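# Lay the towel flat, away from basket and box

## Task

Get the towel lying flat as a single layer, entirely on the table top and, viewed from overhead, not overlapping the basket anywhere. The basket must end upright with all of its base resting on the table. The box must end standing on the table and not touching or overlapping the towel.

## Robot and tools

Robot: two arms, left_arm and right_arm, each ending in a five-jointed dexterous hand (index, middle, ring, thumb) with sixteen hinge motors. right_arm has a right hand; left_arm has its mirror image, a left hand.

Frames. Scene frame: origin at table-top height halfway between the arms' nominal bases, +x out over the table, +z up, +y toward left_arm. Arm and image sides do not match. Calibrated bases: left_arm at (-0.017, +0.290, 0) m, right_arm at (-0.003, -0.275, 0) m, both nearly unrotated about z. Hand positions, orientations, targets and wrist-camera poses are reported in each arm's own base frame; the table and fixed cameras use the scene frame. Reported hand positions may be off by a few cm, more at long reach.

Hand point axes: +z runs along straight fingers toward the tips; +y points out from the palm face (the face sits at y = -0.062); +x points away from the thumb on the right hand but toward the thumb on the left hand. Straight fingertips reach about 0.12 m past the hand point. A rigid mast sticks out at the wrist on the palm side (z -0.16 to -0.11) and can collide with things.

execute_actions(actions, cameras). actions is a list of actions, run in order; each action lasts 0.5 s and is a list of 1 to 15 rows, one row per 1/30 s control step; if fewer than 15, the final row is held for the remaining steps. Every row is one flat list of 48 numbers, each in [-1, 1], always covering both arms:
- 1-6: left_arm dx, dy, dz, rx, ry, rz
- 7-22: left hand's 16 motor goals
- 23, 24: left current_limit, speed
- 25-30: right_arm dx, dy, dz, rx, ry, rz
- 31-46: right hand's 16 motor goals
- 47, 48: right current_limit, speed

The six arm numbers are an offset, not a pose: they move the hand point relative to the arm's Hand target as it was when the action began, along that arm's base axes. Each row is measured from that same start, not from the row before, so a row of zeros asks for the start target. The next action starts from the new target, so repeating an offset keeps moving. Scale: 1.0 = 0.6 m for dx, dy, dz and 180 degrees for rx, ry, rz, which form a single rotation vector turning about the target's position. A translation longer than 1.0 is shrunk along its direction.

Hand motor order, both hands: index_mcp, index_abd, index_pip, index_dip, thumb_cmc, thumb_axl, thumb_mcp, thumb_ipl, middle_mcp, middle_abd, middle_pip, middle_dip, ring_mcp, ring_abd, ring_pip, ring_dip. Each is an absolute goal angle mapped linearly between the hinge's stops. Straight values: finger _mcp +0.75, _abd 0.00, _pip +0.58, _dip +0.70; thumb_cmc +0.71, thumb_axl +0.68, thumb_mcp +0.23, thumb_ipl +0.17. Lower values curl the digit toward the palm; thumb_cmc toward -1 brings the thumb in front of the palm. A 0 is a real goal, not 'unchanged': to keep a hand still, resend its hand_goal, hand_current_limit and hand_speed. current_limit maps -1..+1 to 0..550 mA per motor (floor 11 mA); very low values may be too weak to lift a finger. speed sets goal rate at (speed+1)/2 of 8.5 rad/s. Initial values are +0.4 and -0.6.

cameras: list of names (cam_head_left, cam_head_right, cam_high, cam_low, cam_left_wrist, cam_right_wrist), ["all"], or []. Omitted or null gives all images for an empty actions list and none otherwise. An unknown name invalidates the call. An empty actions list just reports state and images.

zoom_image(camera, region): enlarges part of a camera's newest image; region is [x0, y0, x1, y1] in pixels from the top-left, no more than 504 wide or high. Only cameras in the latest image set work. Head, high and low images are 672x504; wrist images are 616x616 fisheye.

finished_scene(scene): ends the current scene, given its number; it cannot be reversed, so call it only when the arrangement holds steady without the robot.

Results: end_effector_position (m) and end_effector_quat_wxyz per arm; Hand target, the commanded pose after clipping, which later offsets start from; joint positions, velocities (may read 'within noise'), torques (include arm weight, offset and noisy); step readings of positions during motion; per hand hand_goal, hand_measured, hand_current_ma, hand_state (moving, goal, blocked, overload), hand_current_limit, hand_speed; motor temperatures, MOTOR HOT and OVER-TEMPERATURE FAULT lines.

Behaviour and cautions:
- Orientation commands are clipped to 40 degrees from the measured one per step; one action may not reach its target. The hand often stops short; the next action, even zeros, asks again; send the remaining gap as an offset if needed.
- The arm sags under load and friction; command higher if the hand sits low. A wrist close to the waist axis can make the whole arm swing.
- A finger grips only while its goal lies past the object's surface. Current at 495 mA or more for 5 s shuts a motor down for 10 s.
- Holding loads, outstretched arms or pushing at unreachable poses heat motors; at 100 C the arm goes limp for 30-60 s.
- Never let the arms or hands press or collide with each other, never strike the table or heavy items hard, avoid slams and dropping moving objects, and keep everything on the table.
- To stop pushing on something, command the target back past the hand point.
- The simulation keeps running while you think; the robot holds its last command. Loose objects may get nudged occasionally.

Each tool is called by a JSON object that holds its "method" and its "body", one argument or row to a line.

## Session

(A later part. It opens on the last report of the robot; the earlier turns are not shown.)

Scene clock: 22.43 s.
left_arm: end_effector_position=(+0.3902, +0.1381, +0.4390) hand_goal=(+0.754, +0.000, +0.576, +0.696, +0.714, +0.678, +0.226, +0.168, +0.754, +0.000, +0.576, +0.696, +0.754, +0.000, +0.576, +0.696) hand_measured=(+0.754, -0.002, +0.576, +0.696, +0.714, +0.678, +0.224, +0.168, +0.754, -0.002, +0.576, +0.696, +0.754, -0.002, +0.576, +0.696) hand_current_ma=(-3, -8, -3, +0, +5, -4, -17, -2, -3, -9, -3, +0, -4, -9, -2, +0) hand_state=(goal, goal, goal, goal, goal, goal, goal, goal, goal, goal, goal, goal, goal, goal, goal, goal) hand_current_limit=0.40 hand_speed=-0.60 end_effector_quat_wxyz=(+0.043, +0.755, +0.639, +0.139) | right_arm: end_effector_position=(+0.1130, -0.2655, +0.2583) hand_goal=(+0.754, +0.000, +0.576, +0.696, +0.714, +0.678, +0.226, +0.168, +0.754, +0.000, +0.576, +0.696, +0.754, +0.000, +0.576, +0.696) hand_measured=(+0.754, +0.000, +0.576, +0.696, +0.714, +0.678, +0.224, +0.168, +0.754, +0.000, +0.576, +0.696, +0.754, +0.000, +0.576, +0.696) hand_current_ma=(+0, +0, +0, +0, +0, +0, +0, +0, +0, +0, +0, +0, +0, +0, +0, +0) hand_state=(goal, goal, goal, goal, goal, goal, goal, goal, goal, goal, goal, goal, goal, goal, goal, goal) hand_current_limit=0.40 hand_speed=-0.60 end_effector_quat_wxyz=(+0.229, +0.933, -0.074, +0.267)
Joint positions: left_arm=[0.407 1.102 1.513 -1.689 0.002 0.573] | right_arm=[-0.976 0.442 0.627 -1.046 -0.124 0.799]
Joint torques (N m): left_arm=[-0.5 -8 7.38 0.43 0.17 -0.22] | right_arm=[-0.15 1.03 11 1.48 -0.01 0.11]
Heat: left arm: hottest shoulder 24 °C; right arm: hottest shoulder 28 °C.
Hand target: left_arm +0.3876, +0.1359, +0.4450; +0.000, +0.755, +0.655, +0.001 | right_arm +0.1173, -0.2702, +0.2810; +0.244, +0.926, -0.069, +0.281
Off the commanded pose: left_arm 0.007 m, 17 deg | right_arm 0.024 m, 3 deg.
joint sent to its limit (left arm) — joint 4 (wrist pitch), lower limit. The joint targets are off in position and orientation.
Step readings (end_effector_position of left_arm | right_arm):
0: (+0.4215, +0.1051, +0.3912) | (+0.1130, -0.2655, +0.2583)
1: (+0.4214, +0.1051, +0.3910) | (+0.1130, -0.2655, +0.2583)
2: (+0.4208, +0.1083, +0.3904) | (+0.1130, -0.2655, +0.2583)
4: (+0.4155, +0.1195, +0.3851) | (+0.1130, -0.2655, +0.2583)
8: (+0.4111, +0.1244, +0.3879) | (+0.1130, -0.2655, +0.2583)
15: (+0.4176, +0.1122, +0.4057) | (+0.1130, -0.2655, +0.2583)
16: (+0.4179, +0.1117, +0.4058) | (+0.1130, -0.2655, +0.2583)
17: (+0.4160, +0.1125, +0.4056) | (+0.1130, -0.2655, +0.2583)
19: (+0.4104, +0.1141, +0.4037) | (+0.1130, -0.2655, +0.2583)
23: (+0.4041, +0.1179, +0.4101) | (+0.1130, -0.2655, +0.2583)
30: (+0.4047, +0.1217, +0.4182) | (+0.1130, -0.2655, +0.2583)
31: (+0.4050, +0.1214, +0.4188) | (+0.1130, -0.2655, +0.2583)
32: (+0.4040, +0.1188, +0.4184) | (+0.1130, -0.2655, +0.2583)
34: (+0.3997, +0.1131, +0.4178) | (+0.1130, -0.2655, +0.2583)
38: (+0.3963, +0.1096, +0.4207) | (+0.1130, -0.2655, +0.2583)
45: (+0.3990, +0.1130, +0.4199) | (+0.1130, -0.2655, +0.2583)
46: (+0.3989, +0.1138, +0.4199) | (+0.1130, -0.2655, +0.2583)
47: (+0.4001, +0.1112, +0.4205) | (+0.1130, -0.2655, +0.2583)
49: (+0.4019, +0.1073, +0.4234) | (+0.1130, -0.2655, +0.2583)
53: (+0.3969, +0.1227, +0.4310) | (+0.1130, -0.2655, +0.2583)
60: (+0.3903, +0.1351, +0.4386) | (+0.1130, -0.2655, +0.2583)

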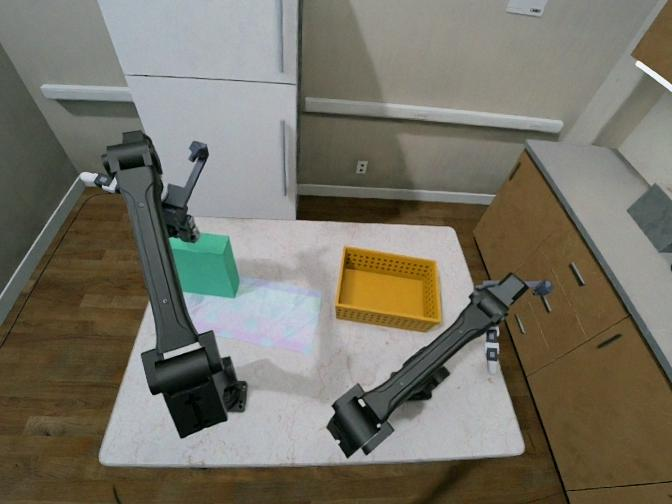

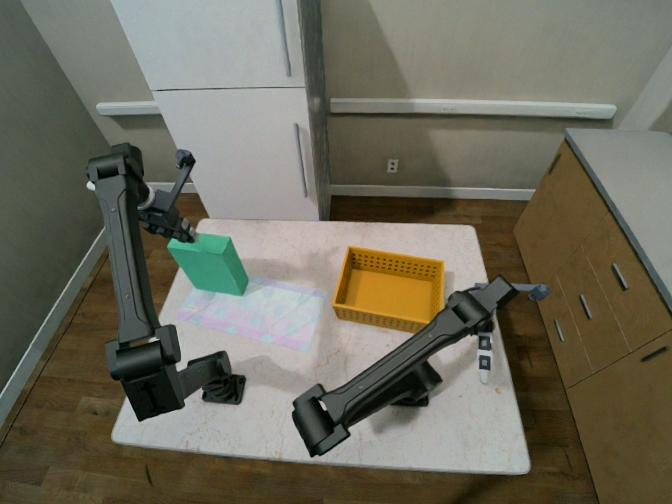

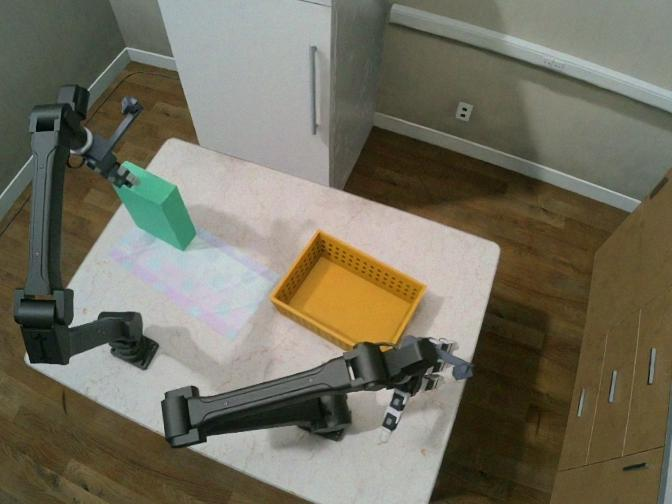

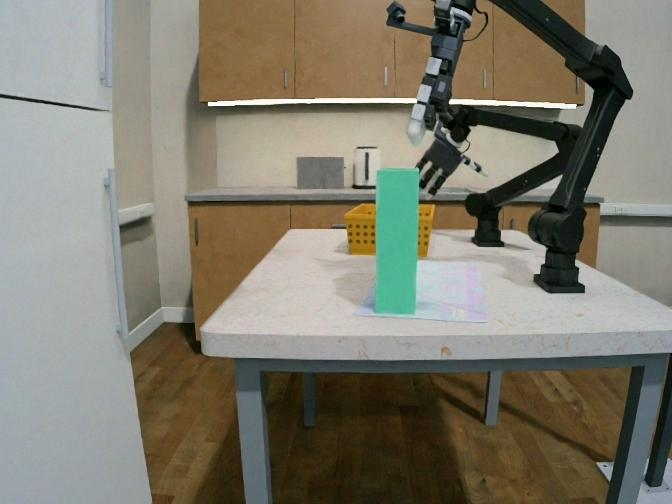

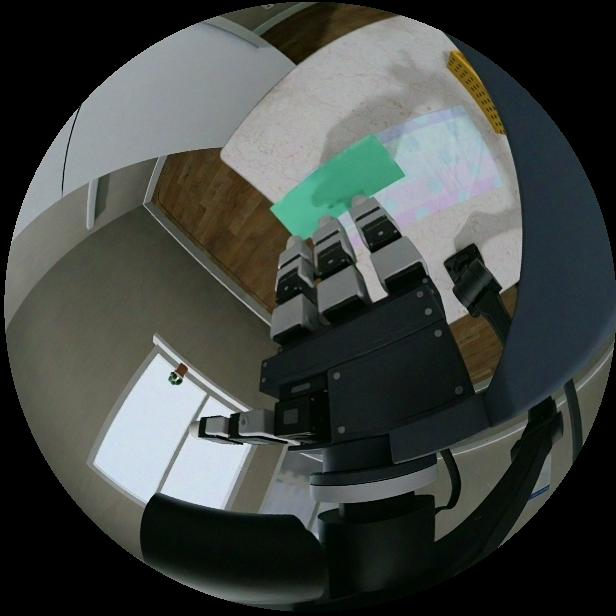

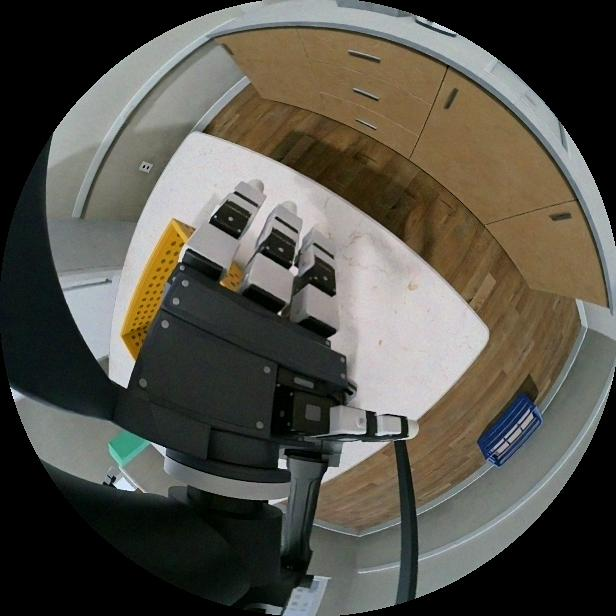

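{"method": "execute_actions", "body": {
  "actions": [
    [[-0.04,0.0,-0.03,0,0,0, 0.754,0,0.576,0.696,-0.571,0.678,0.226,0.168,0.754,0,0.576,0.696,0.754,0,0.576,0.696,0.4,-0.6, 0,0,0,0,0,0, 0.754,0,0.576,0.696,0.714,0.678,0.226,0.168,0.754,0,0.576,0.696,0.754,0,0.576,0.696,0.4,-0.6]],
    [[-0.04,0.0,-0.04,0,0,0, 0.754,0,0.576,0.696,-0.571,0.678,0.226,0.168,0.754,0,0.576,0.696,0.754,0,0.576,0.696,0.4,-0.6, 0,0,0,0,0,0, 0.754,0,0.576,0.696,0.714,0.678,0.226,0.168,0.754,0,0.576,0.696,0.754,0,0.576,0.696,0.4,-0.6]]
  ],
  "cameras": ["cam_head_left","cam_high","cam_low","cam_left_wrist"]
}}

Scene clock: 24.73 s.
left_arm: end_effector_position=(+0.3457, +0.1347, +0.3983) hand_goal=(+0.754, +0.000, +0.576, +0.696, -0.570, +0.678, +0.226, +0.168, +0.754, +0.000, +0.576, +0.696, +0.754, +0.000, +0.576, +0.696) hand_measured=(+0.754, -0.002, +0.576, +0.696, -0.568, +0.678, +0.224, +0.168, +0.754, -0.002, +0.576, +0.696, +0.754, -0.002, +0.576, +0.696) hand_current_ma=(-3, -8, -3, +0, +6, -4, -17, -2, -3, -9, -3, +0, -3, -9, -2, +0) hand_state=(goal, goal, goal, goal, goal, goal, goal, goal, goal, goal, goal, goal, goal, goal, goal, goal) hand_current_limit=0.40 hand_speed=-0.60 end_effector_quat_wxyz=(+0.035, +0.750, +0.651, +0.113) | right_arm: end_effector_position=(+0.1130, -0.2655, +0.2583) hand_goal=(+0.754, +0.000, +0.576, +0.696, +0.714, +0.678, +0.226, +0.168, +0.754, +0.000, +0.576, +0.696, +0.754, +0.000, +0.576, +0.696) hand_measured=(+0.754, +0.000, +0.576, +0.696, +0.714, +0.678, +0.224, +0.168, +0.754, +0.000, +0.576, +0.696, +0.754, +0.000, +0.576, +0.696) hand_current_ma=(+0, +0, +0, +0, +0, +0, +0, +0, +0, +0, +0, +0, +0, +0, +0, +0) hand_state=(goal, goal, goal, goal, goal, goal, goal, goal, goal, goal, goal, goal, goal, goal, goal, goal) hand_current_limit=0.40 hand_speed=-0.60 end_effector_quat_wxyz=(+0.229, +0.933, -0.074, +0.267)
Joint positions: left_arm=[0.455 0.996 1.354 -1.691 0.009 0.594] | right_arm=[-0.976 0.442 0.627 -1.046 -0.124 0.799]
Joint torques (N m): left_arm=[0.15 -6.65 7.1 0.43 0.21 0.22] | right_arm=[-0.62 0.85 11.02 1.52 -0.01 0.05]
Heat: left arm: hottest shoulder 24 °C; right arm: hottest shoulder 28 °C.
Hand target: left_arm +0.3396, +0.1359, +0.4030; +0.000, +0.755, +0.655, +0.001 | right_arm +0.1173, -0.2702, +0.2810; +0.244, +0.926, -0.069, +0.281
Off the commanded pose: left_arm 0.008 m, 14 deg | right_arm 0.024 m, 3 deg.
joint sent to its limit (left arm) — joint 4 (wrist pitch), lower limit. The joint targets are off in position and orientation.
Step readings (end_effector_position of left_arm | right_arm):
0: (+0.3902, +0.1381, +0.4390) | (+0.1130, -0.2655, +0.2583)
1: (+0.3902, +0.1381, +0.4390) | (+0.1130, -0.2655, +0.2583)
2: (+0.3898, +0.1379, +0.4375) | (+0.1130, -0.2655, +0.2583)
4: (+0.3855, +0.1354, +0.4308) | (+0.1130, -0.2655, +0.2583)
8: (+0.3754, +0.1329, +0.4201) | (+0.1130, -0.2655, +0.2583)
15: (+0.3700, +0.1334, +0.4227) | (+0.1130, -0.2655, +0.2583)
16: (+0.3695, +0.1332, +0.4225) | (+0.1130, -0.2655, +0.2583)
17: (+0.3683, +0.1329, +0.4214) | (+0.1130, -0.2655, +0.2583)
19: (+0.3623, +0.1326, +0.4120) | (+0.1130, -0.2655, +0.2583)
23: (+0.3504, +0.1354, +0.3974) | (+0.1130, -0.2655, +0.2583)
30: (+0.3461, +0.1351, +0.3978) | (+0.1130, -0.2655, +0.2583)
Images, in order (width x height): cam_head_left 672x504, cam_high 672x504, cam_low 672x504, cam_left_wrist 616x616.

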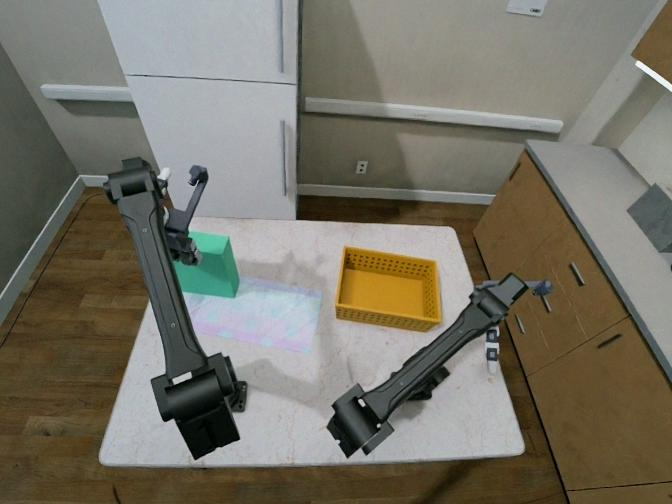

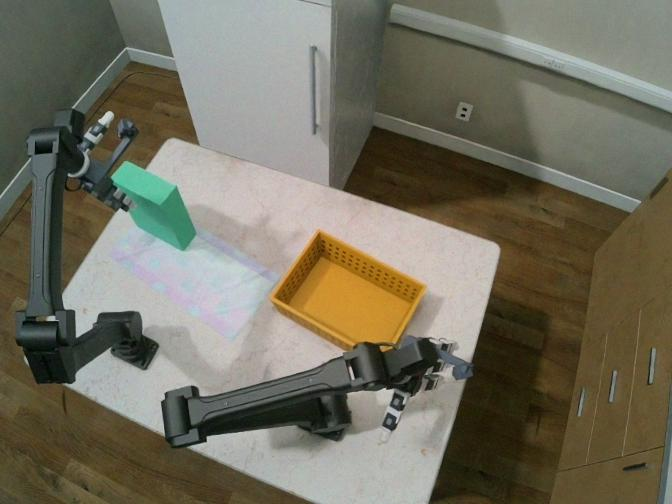

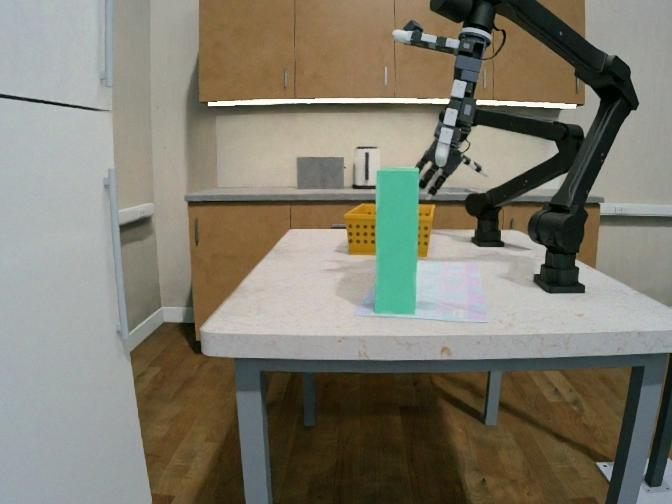

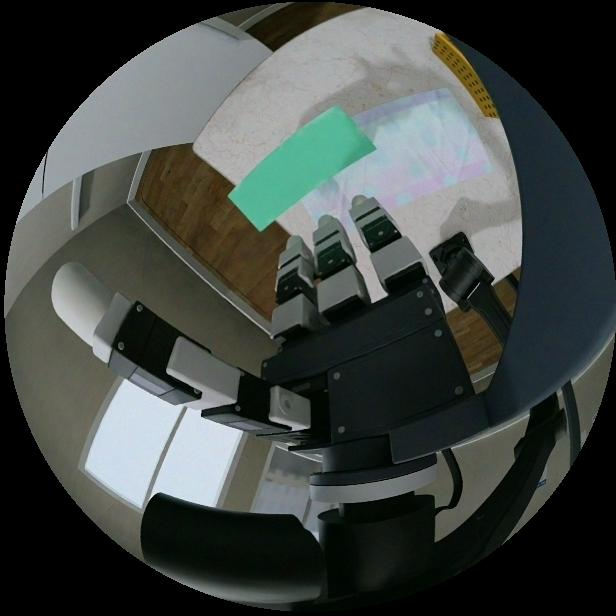

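{"method": "execute_actions", "body": {
  "actions": [
    [[0.0,0.0,-0.07,0,0,0, 0.754,0,0.576,0.696,-0.571,0.678,0.226,0.168,0.754,0,0.576,0.696,0.754,0,0.576,0.696,0.4,-0.6, 0,0,0,0,0,0, 0.754,0,0.576,0.696,0.714,0.678,0.226,0.168,0.754,0,0.576,0.696,0.754,0,0.576,0.696,0.4,-0.6]],
    [[0.0,0.0,-0.08,0,0,0, 0.754,0,0.576,0.696,-0.571,0.678,0.226,0.168,0.754,0,0.576,0.696,0.754,0,0.576,0.696,0.4,-0.6, 0,0,0,0,0,0, 0.754,0,0.576,0.696,0.714,0.678,0.226,0.168,0.754,0,0.576,0.696,0.754,0,0.576,0.696,0.4,-0.6]]
  ],
  "cameras": ["cam_head_left","cam_high","cam_low","cam_left_wrist"]
}}

Scene clock: 27.20 s.
left_arm: end_effector_position=(+0.3423, +0.1345, +0.3074) hand_goal=(+0.754, +0.000, +0.576, +0.696, -0.570, +0.678, +0.226, +0.168, +0.754, +0.000, +0.576, +0.696, +0.754, +0.000, +0.576, +0.696) hand_measured=(+0.754, -0.002, +0.576, +0.696, -0.568, +0.678, +0.224, +0.168, +0.754, -0.002, +0.576, +0.696, +0.754, -0.002, +0.576, +0.696) hand_current_ma=(-3, -8, -3, +0, +6, -4, -17, -2, -3, -9, -3, +0, -3, -9, -2, +0) hand_state=(goal, goal, goal, goal, goal, goal, goal, goal, goal, goal, goal, goal, goal, goal, goal, goal) hand_current_limit=0.40 hand_speed=-0.60 end_effector_quat_wxyz=(+0.005, +0.755, +0.656, +0.015) | right_arm: end_effector_position=(+0.1130, -0.2655, +0.2583) hand_goal=(+0.754, +0.000, +0.576, +0.696, +0.714, +0.678, +0.226, +0.168, +0.754, +0.000, +0.576, +0.696, +0.754, +0.000, +0.576, +0.696) hand_measured=(+0.754, +0.000, +0.576, +0.696, +0.714, +0.678, +0.224, +0.168, +0.754, +0.000, +0.576, +0.696, +0.754, +0.000, +0.576, +0.696) hand_current_ma=(+0, +0, +0, +0, +0, +0, +0, +0, +0, +0, +0, +0, +0, +0, +0, +0) hand_state=(goal, goal, goal, goal, goal, goal, goal, goal, goal, goal, goal, goal, goal, goal, goal, goal) hand_current_limit=0.40 hand_speed=-0.60 end_effector_quat_wxyz=(+0.229, +0.933, -0.074, +0.267)
Joint positions: left_arm=[0.455 1.067 1.217 -1.691 0.002 0.594] | right_arm=[-0.976 0.442 0.627 -1.046 -0.124 0.799]
Joint torques (N m): left_arm=[-0.5 -7.53 7.39 -0.12 -0.11 0.19] | right_arm=[-0.38 1.08 10.97 1.47 0 0.06]
Heat: left arm: hottest shoulder 24 °C; right arm: hottest shoulder 28 °C.
Hand target: left_arm +0.3396, +0.1359, +0.3130; +0.000, +0.755, +0.655, +0.001 | right_arm +0.1173, -0.2702, +0.2810; +0.244, +0.926, -0.069, +0.281
Off the commanded pose: left_arm 0.006 m, 2 deg | right_arm 0.024 m, 3 deg.
joint sent to its limit (left arm) — joint 4 (wrist pitch), lower limit. The joint targets are off in position, not in orientation.
Step readings (end_effector_position of left_arm | right_arm):
0: (+0.3457, +0.1347, +0.3983) | (+0.1130, -0.2655, +0.2583)
1: (+0.3456, +0.1346, +0.3976) | (+0.1130, -0.2655, +0.2583)
2: (+0.3454, +0.1345, +0.3960) | (+0.1130, -0.2655, +0.2583)
4: (+0.3435, +0.1335, +0.3874) | (+0.1130, -0.2655, +0.2583)
8: (+0.3412, +0.1325, +0.3652) | (+0.1130, -0.2655, +0.2583)
15: (+0.3431, +0.1334, +0.3580) | (+0.1130, -0.2655, +0.2583)
16: (+0.3431, +0.1334, +0.3580) | (+0.1130, -0.2655, +0.2583)
17: (+0.3427, +0.1332, +0.3565) | (+0.1130, -0.2655, +0.2583)
19: (+0.3403, +0.1326, +0.3474) | (+0.1130, -0.2655, +0.2583)
23: (+0.3386, +0.1323, +0.3229) | (+0.1130, -0.2655, +0.2583)
30: (+0.3423, +0.1345, +0.3074) | (+0.1130, -0.2655, +0.2583)
Images, in order (width x height): cam_head_left 672x504, cam_high 672x504, cam_low 672x504, cam_left_wrist 616x616.

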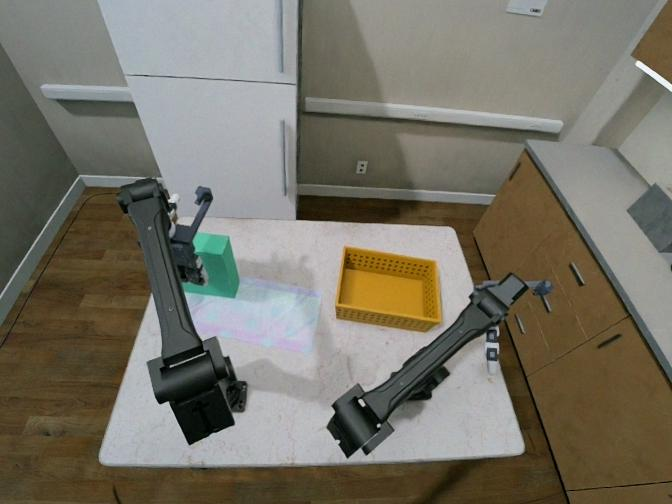

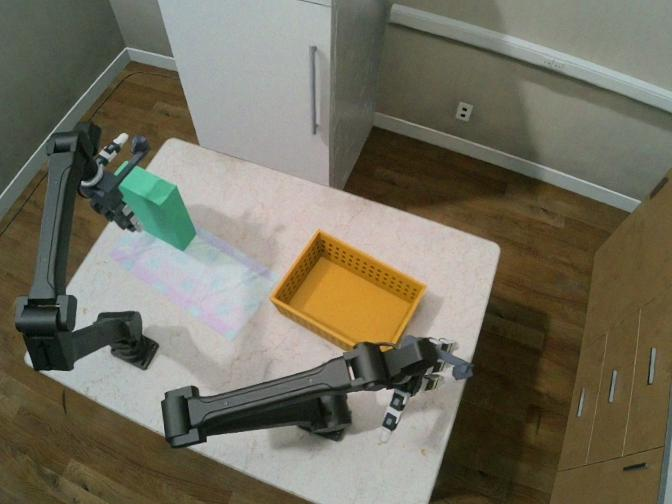

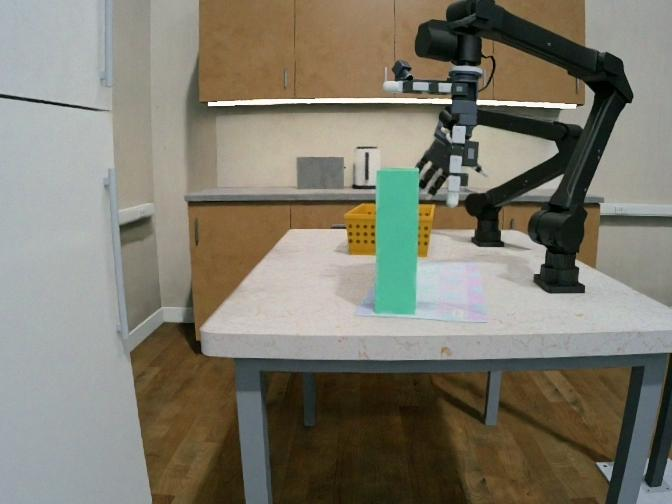

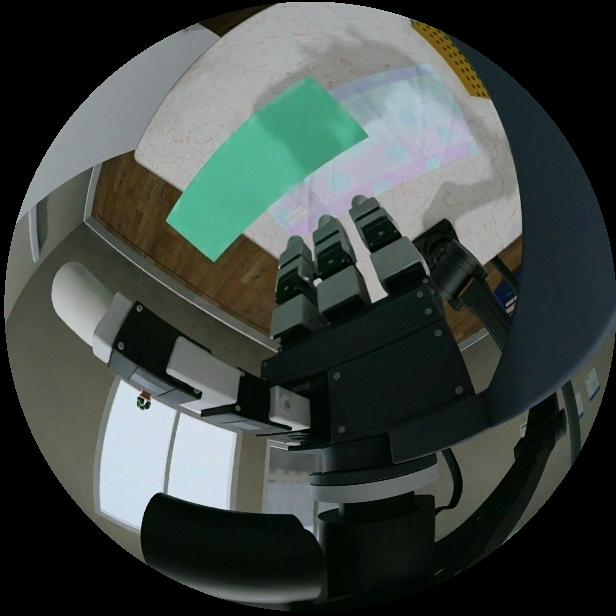

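{"method": "zoom_image", "body": {
  "camera": "cam_high",
  "region": [70, 110, 250, 270]
}}

{"method": "zoom_image", "body": {
  "camera": "cam_head_left",
  "region": [120, 170, 280, 320]
}}

{"method": "zoom_image", "body": {
  "camera": "cam_left_wrist",
  "region": [130, 20, 520, 400]
}}

Scaled by 2.800 from the camera's 672x504 image, which has a finer 960x720 frame.

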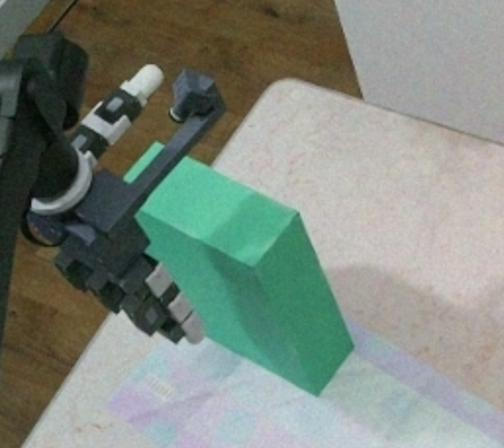

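Scaled by 3.150 from the camera's 672x504 image, which has a finer 960x720 frame.

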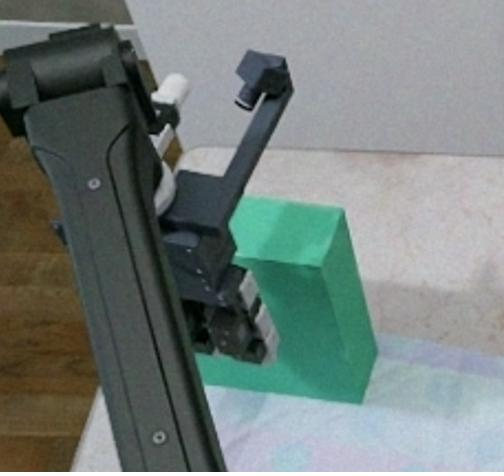

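Scaled by 1.292 from the camera's 616x616 image, which has a finer 880x880 frame.

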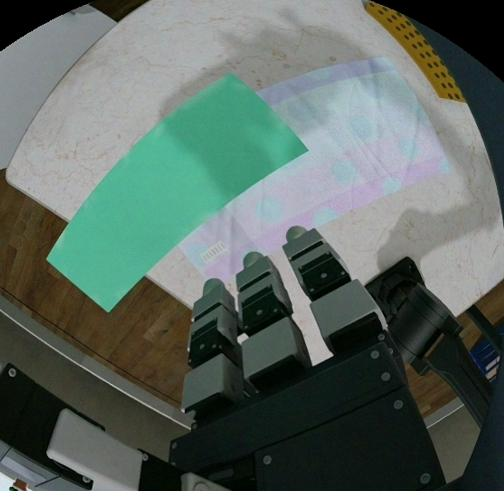

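{"method": "execute_actions", "body": {
  "actions": [
    [[0.0,0.01,-0.09,0,0,0, 0.754,0,0.576,0.696,-0.571,0.678,0.226,0.168,0.754,0,0.576,0.696,0.754,0,0.576,0.696,0.4,-0.6, 0,0,0,0,0,0, 0.754,0,0.576,0.696,0.714,0.678,0.226,0.168,0.754,0,0.576,0.696,0.754,0,0.576,0.696,0.4,-0.6]],
    [[0.0,0.01,-0.09,0,0,0, 0.754,0,0.576,0.696,-0.571,0.678,0.226,0.168,0.754,0,0.576,0.696,0.754,0,0.576,0.696,0.4,-0.6, 0,0,0,0,0,0, 0.754,0,0.576,0.696,0.714,0.678,0.226,0.168,0.754,0,0.576,0.696,0.754,0,0.576,0.696,0.4,-0.6]]
  ],
  "cameras": ["cam_head_left","cam_high","cam_low","cam_left_wrist"]
}}

Scene clock: 30.47 s.
left_arm: end_effector_position=(+0.3342, +0.1412, +0.1990) hand_goal=(+0.754, +0.000, +0.576, +0.696, -0.570, +0.678, +0.226, +0.168, +0.754, +0.000, +0.576, +0.696, +0.754, +0.000, +0.576, +0.696) hand_measured=(+0.754, -0.002, +0.576, +0.696, -0.568, +0.678, +0.222, +0.168, +0.754, -0.002, +0.576, +0.696, +0.754, -0.002, +0.576, +0.696) hand_current_ma=(-3, -8, -3, +0, +6, -4, -20, -2, -3, -9, -3, +0, -3, -9, -2, +0) hand_state=(goal, goal, goal, goal, goal, goal, goal, goal, goal, goal, goal, goal, goal, goal, goal, goal) hand_current_limit=0.40 hand_speed=-0.60 end_effector_quat_wxyz=(-0.005, +0.752, +0.659, -0.015) | right_arm: end_effector_position=(+0.1130, -0.2655, +0.2583) hand_goal=(+0.754, +0.000, +0.576, +0.696, +0.714, +0.678, +0.226, +0.168, +0.754, +0.000, +0.576, +0.696, +0.754, +0.000, +0.576, +0.696) hand_measured=(+0.754, +0.000, +0.576, +0.696, +0.714, +0.678, +0.224, +0.168, +0.754, +0.000, +0.576, +0.696, +0.754, +0.000, +0.576, +0.696) hand_current_ma=(+0, +0, +0, +0, +0, +0, +0, +0, +0, +0, +0, +0, +0, +0, +0, +0) hand_state=(goal, goal, goal, goal, goal, goal, goal, goal, goal, goal, goal, goal, goal, goal, goal, goal) hand_current_limit=0.40 hand_speed=-0.60 end_effector_quat_wxyz=(+0.229, +0.933, -0.074, +0.267)
Joint positions: left_arm=[0.484 1.093 0.964 -1.473 -0.003 0.616] | right_arm=[-0.976 0.442 0.627 -1.046 -0.124 0.799]
Joint torques (N m): left_arm=[0.09 -7.53 7.43 1.13 -0.05 0.25] | right_arm=[-0.38 0.56 11.07 1.32 0 0.06]
Heat: left arm: hottest shoulder 24 °C; right arm: hottest shoulder 28 °C.
Hand target: left_arm +0.3396, +0.1479, +0.2050; +0.000, +0.755, +0.655, +0.001 | right_arm +0.1173, -0.2702, +0.2810; +0.244, +0.926, -0.069, +0.281
Off the commanded pose: left_arm 0.011 m, 2 deg | right_arm 0.024 m, 3 deg.
Step readings (end_effector_position of left_arm | right_arm):
0: (+0.3423, +0.1345, +0.3074) | (+0.1130, -0.2655, +0.2583)
1: (+0.3423, +0.1345, +0.3074) | (+0.1130, -0.2655, +0.2583)
2: (+0.3414, +0.1340, +0.3052) | (+0.1130, -0.2655, +0.2583)
4: (+0.3387, +0.1336, +0.2921) | (+0.1130, -0.2655, +0.2583)
8: (+0.3311, +0.1320, +0.2608) | (+0.1130, -0.2655, +0.2583)
15: (+0.3344, +0.1347, +0.2528) | (+0.1130, -0.2655, +0.2583)
16: (+0.3348, +0.1349, +0.2523) | (+0.1130, -0.2655, +0.2583)
17: (+0.3357, +0.1358, +0.2497) | (+0.1130, -0.2655, +0.2583)
19: (+0.3368, +0.1373, +0.2385) | (+0.1130, -0.2655, +0.2583)
23: (+0.3303, +0.1381, +0.2076) | (+0.1130, -0.2655, +0.2583)
30: (+0.3335, +0.1411, +0.1988) | (+0.1130, -0.2655, +0.2583)
Images, in order (width x height): cam_head_left 672x504, cam_high 672x504, cam_low 672x504, cam_left_wrist 616x616.

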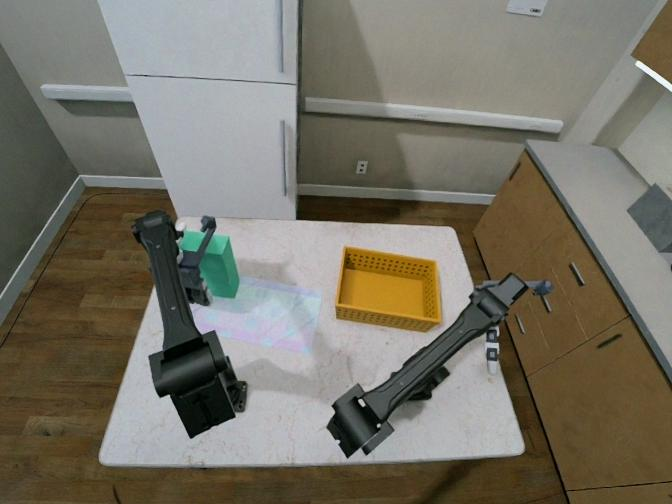

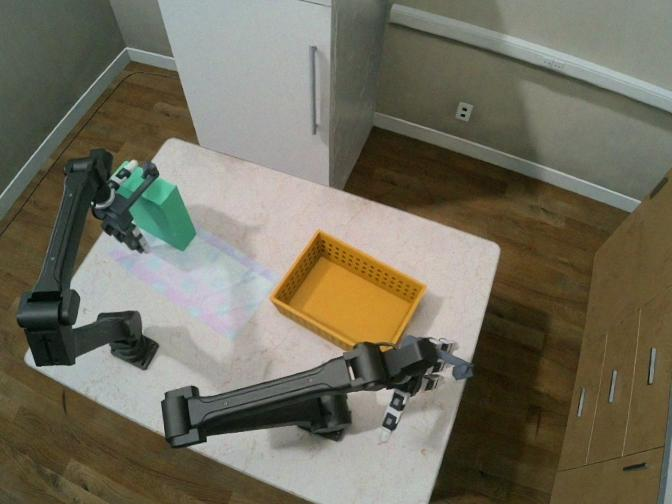

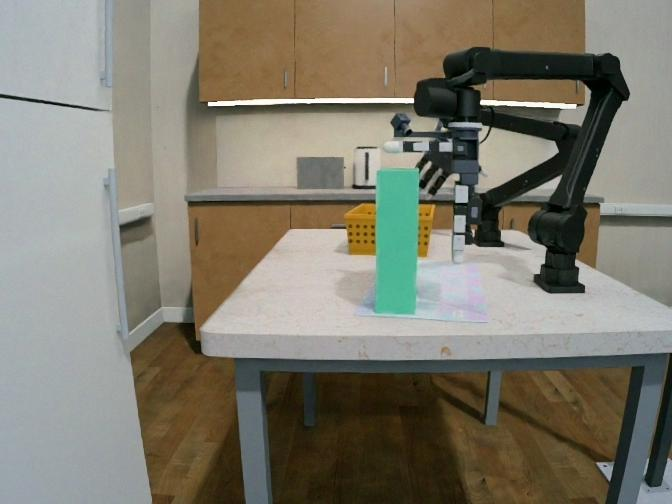

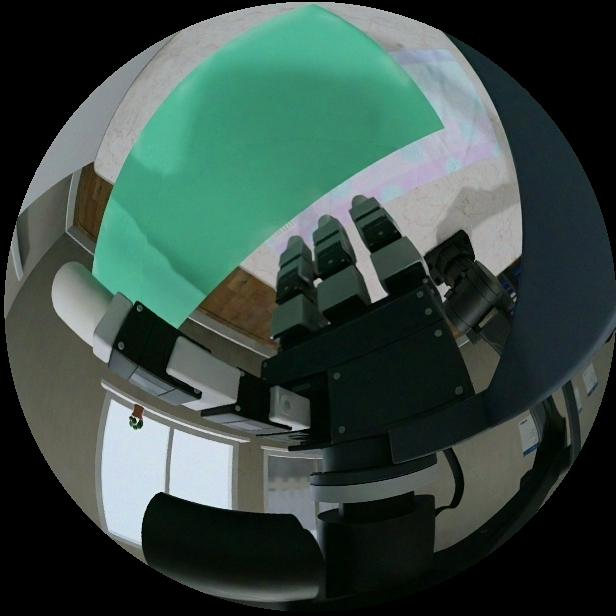

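{"method": "execute_actions", "body": {
  "actions": [
    [[0.05,-0.007,-0.01,0,0,0, 0.754,0,0.576,0.696,-0.571,0.678,0.226,0.168,0.754,0,0.576,0.696,0.754,0,0.576,0.696,0.4,-0.6, 0,0,0,0,0,0, 0.754,0,0.576,0.696,0.714,0.678,0.226,0.168,0.754,0,0.576,0.696,0.754,0,0.576,0.696,0.4,-0.6]],
    [[0.035,-0.005,-0.01,0,0,0, 0.754,0,0.576,0.696,-0.571,0.678,0.226,0.168,0.754,0,0.576,0.696,0.754,0,0.576,0.696,0.4,-0.6, 0,0,0,0,0,0, 0.754,0,0.576,0.696,0.714,0.678,0.226,0.168,0.754,0,0.576,0.696,0.754,0,0.576,0.696,0.4,-0.6]]
  ],
  "cameras": ["cam_head_left","cam_high","cam_low","cam_left_wrist"]
}}

Scene clock: 33.13 s.
left_arm: end_effector_position=(+0.3690, +0.1342, +0.1723) hand_goal=(+0.754, +0.000, +0.576, +0.696, -0.570, +0.678, +0.226, +0.168, +0.754, +0.000, +0.576, +0.696, +0.754, +0.000, +0.576, +0.696) hand_measured=(+0.754, -0.002, +0.576, +0.696, -0.568, +0.678, +0.222, +0.168, +0.754, -0.002, +0.576, +0.696, +0.754, -0.002, +0.576, +0.696) hand_current_ma=(-3, -8, -3, +0, +6, -4, -20, -2, -3, -9, -3, +0, -3, -9, -2, +0) hand_state=(goal, goal, goal, goal, goal, goal, goal, goal, goal, goal, goal, goal, goal, goal, goal, goal) hand_current_limit=0.40 hand_speed=-0.60 end_effector_quat_wxyz=(-0.010, +0.760, +0.649, -0.029) | right_arm: end_effector_position=(+0.1130, -0.2655, +0.2583) hand_goal=(+0.754, +0.000, +0.576, +0.696, +0.714, +0.678, +0.226, +0.168, +0.754, +0.000, +0.576, +0.696, +0.754, +0.000, +0.576, +0.696) hand_measured=(+0.754, +0.000, +0.576, +0.696, +0.714, +0.678, +0.224, +0.168, +0.754, +0.000, +0.576, +0.696, +0.754, +0.000, +0.576, +0.696) hand_current_ma=(+0, +0, +0, +0, +0, +0, +0, +0, +0, +0, +0, +0, +0, +0, +0, +0) hand_state=(goal, goal, goal, goal, goal, goal, goal, goal, goal, goal, goal, goal, goal, goal, goal, goal) hand_current_limit=0.40 hand_speed=-0.60 end_effector_quat_wxyz=(+0.229, +0.933, -0.074, +0.267)
Joint positions: left_arm=[0.418 1.208 0.986 -1.41 -0.003 0.575] | right_arm=[-0.976 0.442 0.627 -1.046 -0.124 0.799]
Joint torques (N m): left_arm=[-1.32 -8.88 10.07 0.98 0.05 -0.23] | right_arm=[-0.67 1.03 11.08 1.43 -0.02 0.06]
Heat: left arm: hottest shoulder 24 °C; right arm: hottest shoulder 28 °C.
Hand target: left_arm +0.3906, +0.1407, +0.1930; +0.000, +0.755, +0.655, +0.001 | right_arm +0.1173, -0.2702, +0.2810; +0.244, +0.926, -0.069, +0.281
Off the commanded pose: left_arm 0.031 m, 4 deg | right_arm 0.024 m, 3 deg.
Step readings (end_effector_position of left_arm | right_arm):
0: (+0.3342, +0.1412, +0.1990) | (+0.1130, -0.2655, +0.2583)
1: (+0.3342, +0.1412, +0.1990) | (+0.1130, -0.2655, +0.2583)
2: (+0.3349, +0.1409, +0.1986) | (+0.1130, -0.2655, +0.2583)
4: (+0.3378, +0.1424, +0.1963) | (+0.1130, -0.2655, +0.2583)
8: (+0.3457, +0.1404, +0.1847) | (+0.1130, -0.2655, +0.2583)
15: (+0.3496, +0.1378, +0.1771) | (+0.1130, -0.2655, +0.2583)
16: (+0.3496, +0.1380, +0.1771) | (+0.1130, -0.2655, +0.2583)
17: (+0.3500, +0.1382, +0.1766) | (+0.1130, -0.2655, +0.2583)
19: (+0.3534, +0.1382, +0.1762) | (+0.1130, -0.2655, +0.2583)
23: (+0.3650, +0.1355, +0.1756) | (+0.1130, -0.2655, +0.2583)
30: (+0.3690, +0.1340, +0.1723) | (+0.1130, -0.2655, +0.2583)
Images, in order (width x height): cam_head_left 672x504, cam_high 672x504, cam_low 672x504, cam_left_wrist 616x616.

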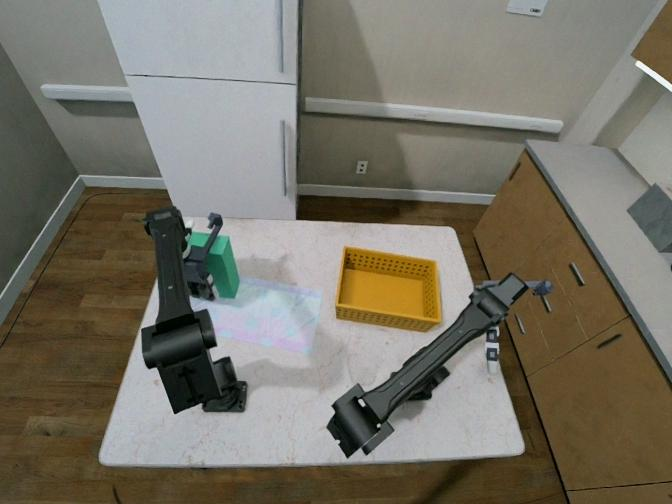

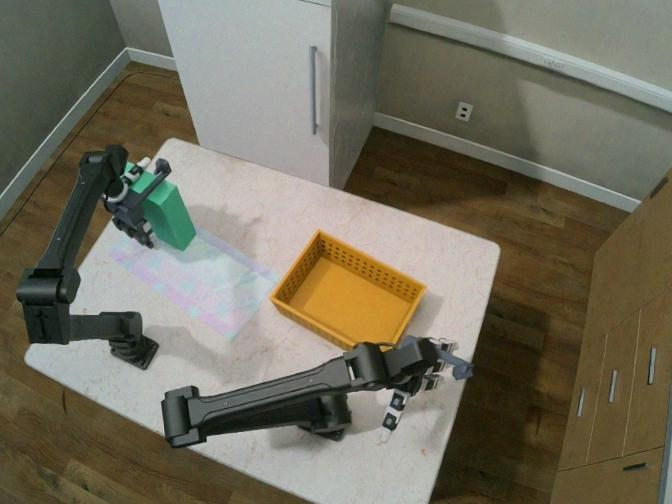

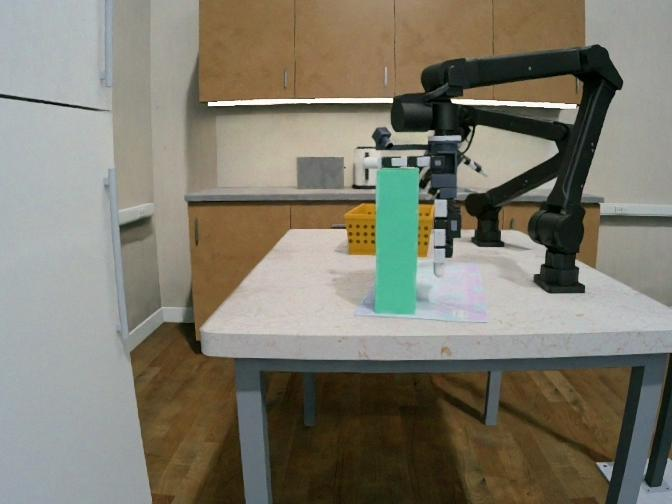

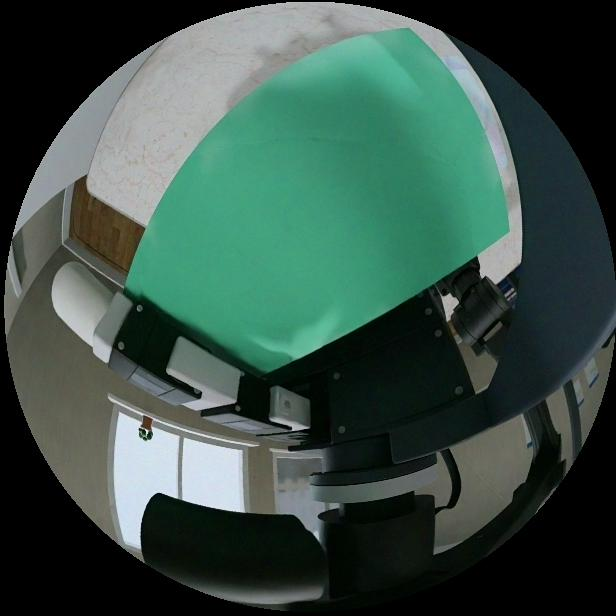

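{"method": "execute_actions", "body": {
  "actions": [
    [[0.0,0.0,0.03,0,0,0, 0.754,0,0.576,0.696,-0.571,0.678,0.226,0.168,0.754,0,0.576,0.696,0.754,0,0.576,0.696,0.4,-0.6, 0,0,0,0,0,0, 0.754,0,0.576,0.696,0.714,0.678,0.226,0.168,0.754,0,0.576,0.696,0.754,0,0.576,0.696,0.4,-0.6]]
  ],
  "cameras": ["cam_low","cam_left_wrist"]
}}

{"method": "zoom_image", "body": {
  "camera": "cam_low",
  "region": [340, 90, 520, 330]
}}

Scene clock: 34.33 s.
left_arm: end_effector_position=(+0.3784, +0.1384, +0.1909) hand_goal=(+0.754, +0.000, +0.576, +0.696, -0.570, +0.678, +0.226, +0.168, +0.754, +0.000, +0.576, +0.696, +0.754, +0.000, +0.576, +0.696) hand_measured=(+0.754, -0.002, +0.576, +0.696, -0.568, +0.678, +0.222, +0.168, +0.754, -0.002, +0.576, +0.696, +0.754, -0.002, +0.576, +0.696) hand_current_ma=(-3, -8, -3, +0, +6, -4, -20, -2, -3, -9, -3, +0, -3, -9, -2, +0) hand_state=(goal, goal, goal, goal, goal, goal, goal, goal, goal, goal, goal, goal, goal, goal, goal, goal) hand_current_limit=0.40 hand_speed=-0.60 end_effector_quat_wxyz=(-0.006, +0.760, +0.649, -0.016) | right_arm: end_effector_position=(+0.1130, -0.2655, +0.2583) hand_goal=(+0.754, +0.000, +0.576, +0.696, +0.714, +0.678, +0.226, +0.168, +0.754, +0.000, +0.576, +0.696, +0.754, +0.000, +0.576, +0.696) hand_measured=(+0.754, +0.000, +0.576, +0.696, +0.714, +0.678, +0.224, +0.168, +0.754, +0.000, +0.576, +0.696, +0.754, +0.000, +0.576, +0.696) hand_current_ma=(+0, +0, +0, +0, +0, +0, +0, +0, +0, +0, +0, +0, +0, +0, +0, +0) hand_state=(goal, goal, goal, goal, goal, goal, goal, goal, goal, goal, goal, goal, goal, goal, goal, goal) hand_current_limit=0.40 hand_speed=-0.60 end_effector_quat_wxyz=(+0.229, +0.933, -0.074, +0.267)
Joint positions: left_arm=[0.418 1.208 1.03 -1.427 -0.003 0.575] | right_arm=[-0.976 0.442 0.627 -1.046 -0.124 0.799]
Joint torques (N m): left_arm=[-1.32 -9.58 9.96 -0.35 0.02 -0.23] | right_arm=[-0.38 0.97 10.99 1.35 -0.02 0.07]
Heat: left arm: hottest shoulder 24 °C; right arm: hottest shoulder 28 °C.
Hand target: left_arm +0.3906, +0.1407, +0.2110; +0.000, +0.755, +0.655, +0.001 | right_arm +0.1173, -0.2702, +0.2810; +0.244, +0.926, -0.069, +0.281
Off the commanded pose: left_arm 0.024 m, 2 deg | right_arm 0.024 m, 3 deg.
Step readings (end_effector_position of left_arm | right_arm):
0: (+0.3690, +0.1342, +0.1723) | (+0.1130, -0.2655, +0.2583)
1: (+0.3690, +0.1342, +0.1723) | (+0.1130, -0.2655, +0.2583)
2: (+0.3691, +0.1343, +0.1728) | (+0.1130, -0.2655, +0.2583)
4: (+0.3715, +0.1353, +0.1762) | (+0.1130, -0.2655, +0.2583)
8: (+0.3775, +0.1380, +0.1873) | (+0.1130, -0.2655, +0.2583)
15: (+0.3788, +0.1386, +0.1910) | (+0.1130, -0.2655, +0.2583)
Images, in order (width x height): cam_low 672x504, cam_left_wrist 616x616.

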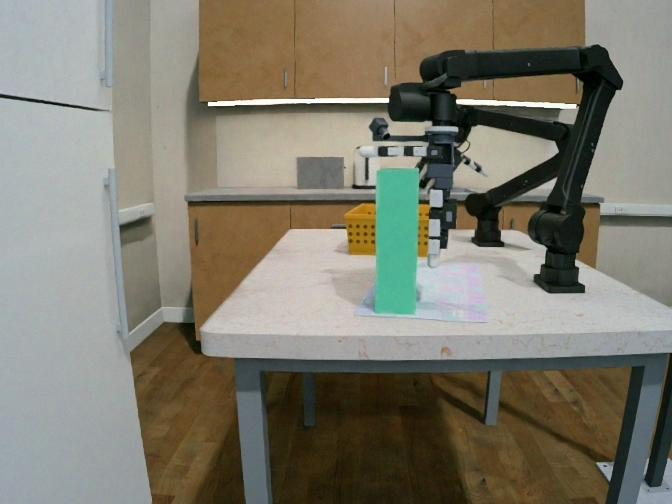

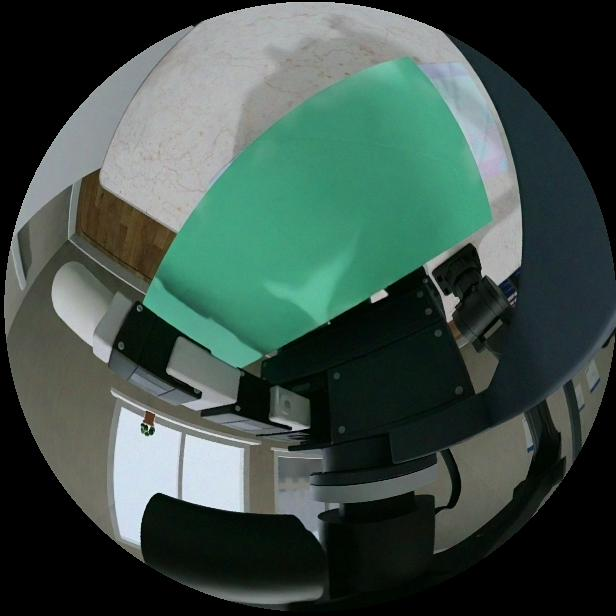

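Scaled by 2.100 from the camera's 672x504 image, which has a finer 960x720 frame.

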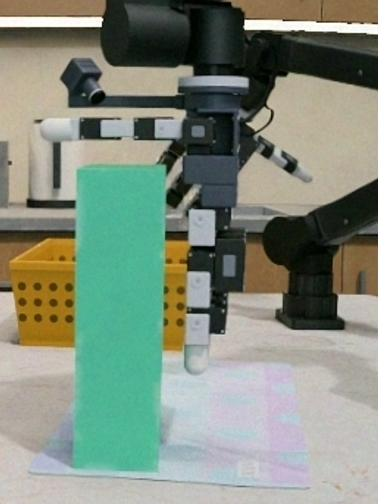

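{"method": "execute_actions", "body": {
  "actions": [
    [[0.035,-0.01,-0.005,0,0,0, 0.754,0,0.576,0.696,-0.571,0.678,0.226,0.168,0.754,0,0.576,0.696,0.754,0,0.576,0.696,0.4,-0.6, 0,0,0,0,0,0, 0.754,0,0.576,0.696,0.714,0.678,0.226,0.168,0.754,0,0.576,0.696,0.754,0,0.576,0.696,0.4,-0.6]]
  ],
  "cameras": ["cam_low","cam_left_wrist"]
}}

{"method": "zoom_image", "body": {
  "camera": "cam_low",
  "region": [340, 90, 520, 330]
}}

Scene clock: 35.40 s.
left_arm: end_effector_position=(+0.3931, +0.1333, +0.1884) hand_goal=(+0.754, +0.000, +0.576, +0.696, -0.570, +0.678, +0.226, +0.168, +0.754, +0.000, +0.576, +0.696, +0.754, +0.000, +0.576, +0.696) hand_measured=(+0.752, -0.002, +0.576, +0.696, -0.570, +0.678, +0.222, +0.168, +0.754, -0.002, +0.576, +0.696, +0.754, -0.002, +0.576, +0.696) hand_current_ma=(-6, -8, -3, +0, +5, -4, -20, -2, -4, -9, -3, +0, -5, -9, -2, +0) hand_state=(goal, goal, goal, goal, goal, goal, goal, goal, goal, goal, goal, goal, goal, goal, goal, goal) hand_current_limit=0.40 hand_speed=-0.60 end_effector_quat_wxyz=(-0.009, +0.755, +0.655, -0.020) | right_arm: end_effector_position=(+0.1130, -0.2655, +0.2583) hand_goal=(+0.754, +0.000, +0.576, +0.696, +0.714, +0.678, +0.226, +0.168, +0.754, +0.000, +0.576, +0.696, +0.754, +0.000, +0.576, +0.696) hand_measured=(+0.754, +0.000, +0.576, +0.696, +0.714, +0.678, +0.224, +0.168, +0.754, +0.000, +0.576, +0.696, +0.754, +0.000, +0.576, +0.696) hand_current_ma=(+0, +0, +0, +0, +0, +0, +0, +0, +0, +0, +0, +0, +0, +0, +0, +0) hand_state=(goal, goal, goal, goal, goal, goal, goal, goal, goal, goal, goal, goal, goal, goal, goal, goal) hand_current_limit=0.40 hand_speed=-0.60 end_effector_quat_wxyz=(+0.229, +0.933, -0.074, +0.267)
Joint positions: left_arm=[0.381 1.246 1.058 -1.427 -0.005 0.522] | right_arm=[-0.976 0.442 0.627 -1.046 -0.124 0.799]
Joint torques (N m): left_arm=[-1.32 -9.41 10.24 0.29 0.03 -0.2] | right_arm=[-0.85 0.97 10.93 1.37 -0.03 0.06]
Heat: left arm: hottest shoulder 24 °C; right arm: hottest elbow 29 °C.
Hand target: left_arm +0.4116, +0.1347, +0.2080; +0.000, +0.755, +0.655, +0.001 | right_arm +0.1173, -0.2702, +0.2810; +0.244, +0.926, -0.069, +0.281
Off the commanded pose: left_arm 0.027 m, 3 deg | right_arm 0.024 m, 3 deg.
Step readings (end_effector_position of left_arm | right_arm):
0: (+0.3784, +0.1384, +0.1909) | (+0.1130, -0.2655, +0.2583)
1: (+0.3784, +0.1384, +0.1909) | (+0.1130, -0.2655, +0.2583)
2: (+0.3785, +0.1387, +0.1903) | (+0.1130, -0.2655, +0.2583)
4: (+0.3813, +0.1384, +0.1913) | (+0.1130, -0.2655, +0.2583)
8: (+0.3910, +0.1330, +0.1913) | (+0.1130, -0.2655, +0.2583)
15: (+0.3931, +0.1332, +0.1884) | (+0.1130, -0.2655, +0.2583)
Images, in order (width x height): cam_low 672x504, cam_left_wrist 616x616.

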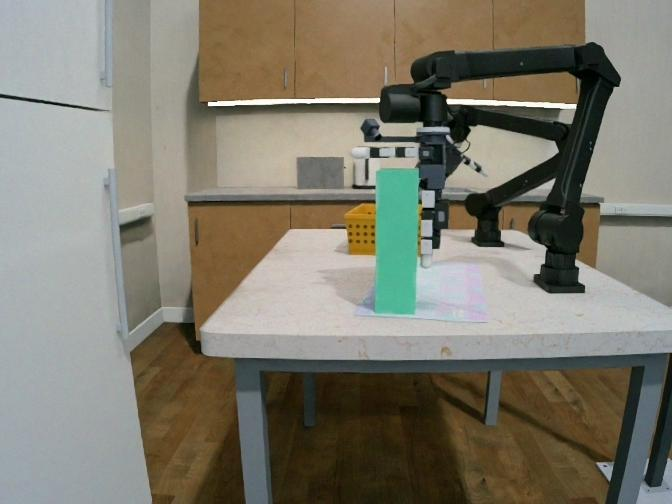

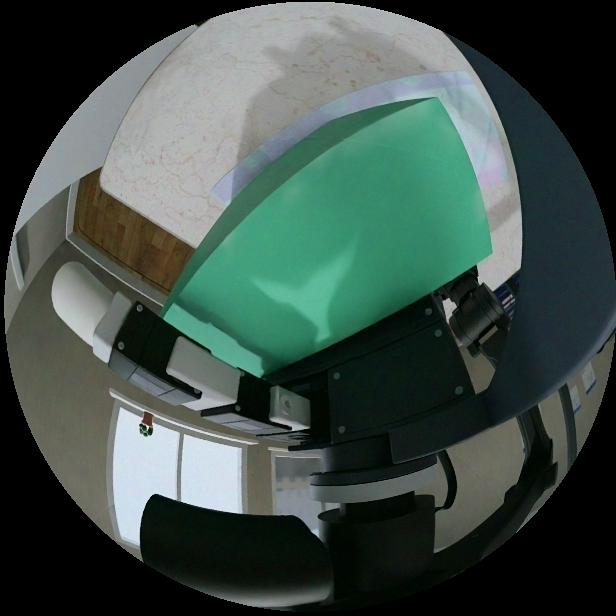

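Scaled by 2.100 from the camera's 672x504 image, which has a finer 960x720 frame.

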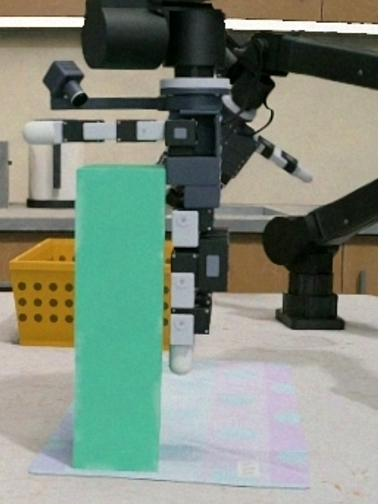

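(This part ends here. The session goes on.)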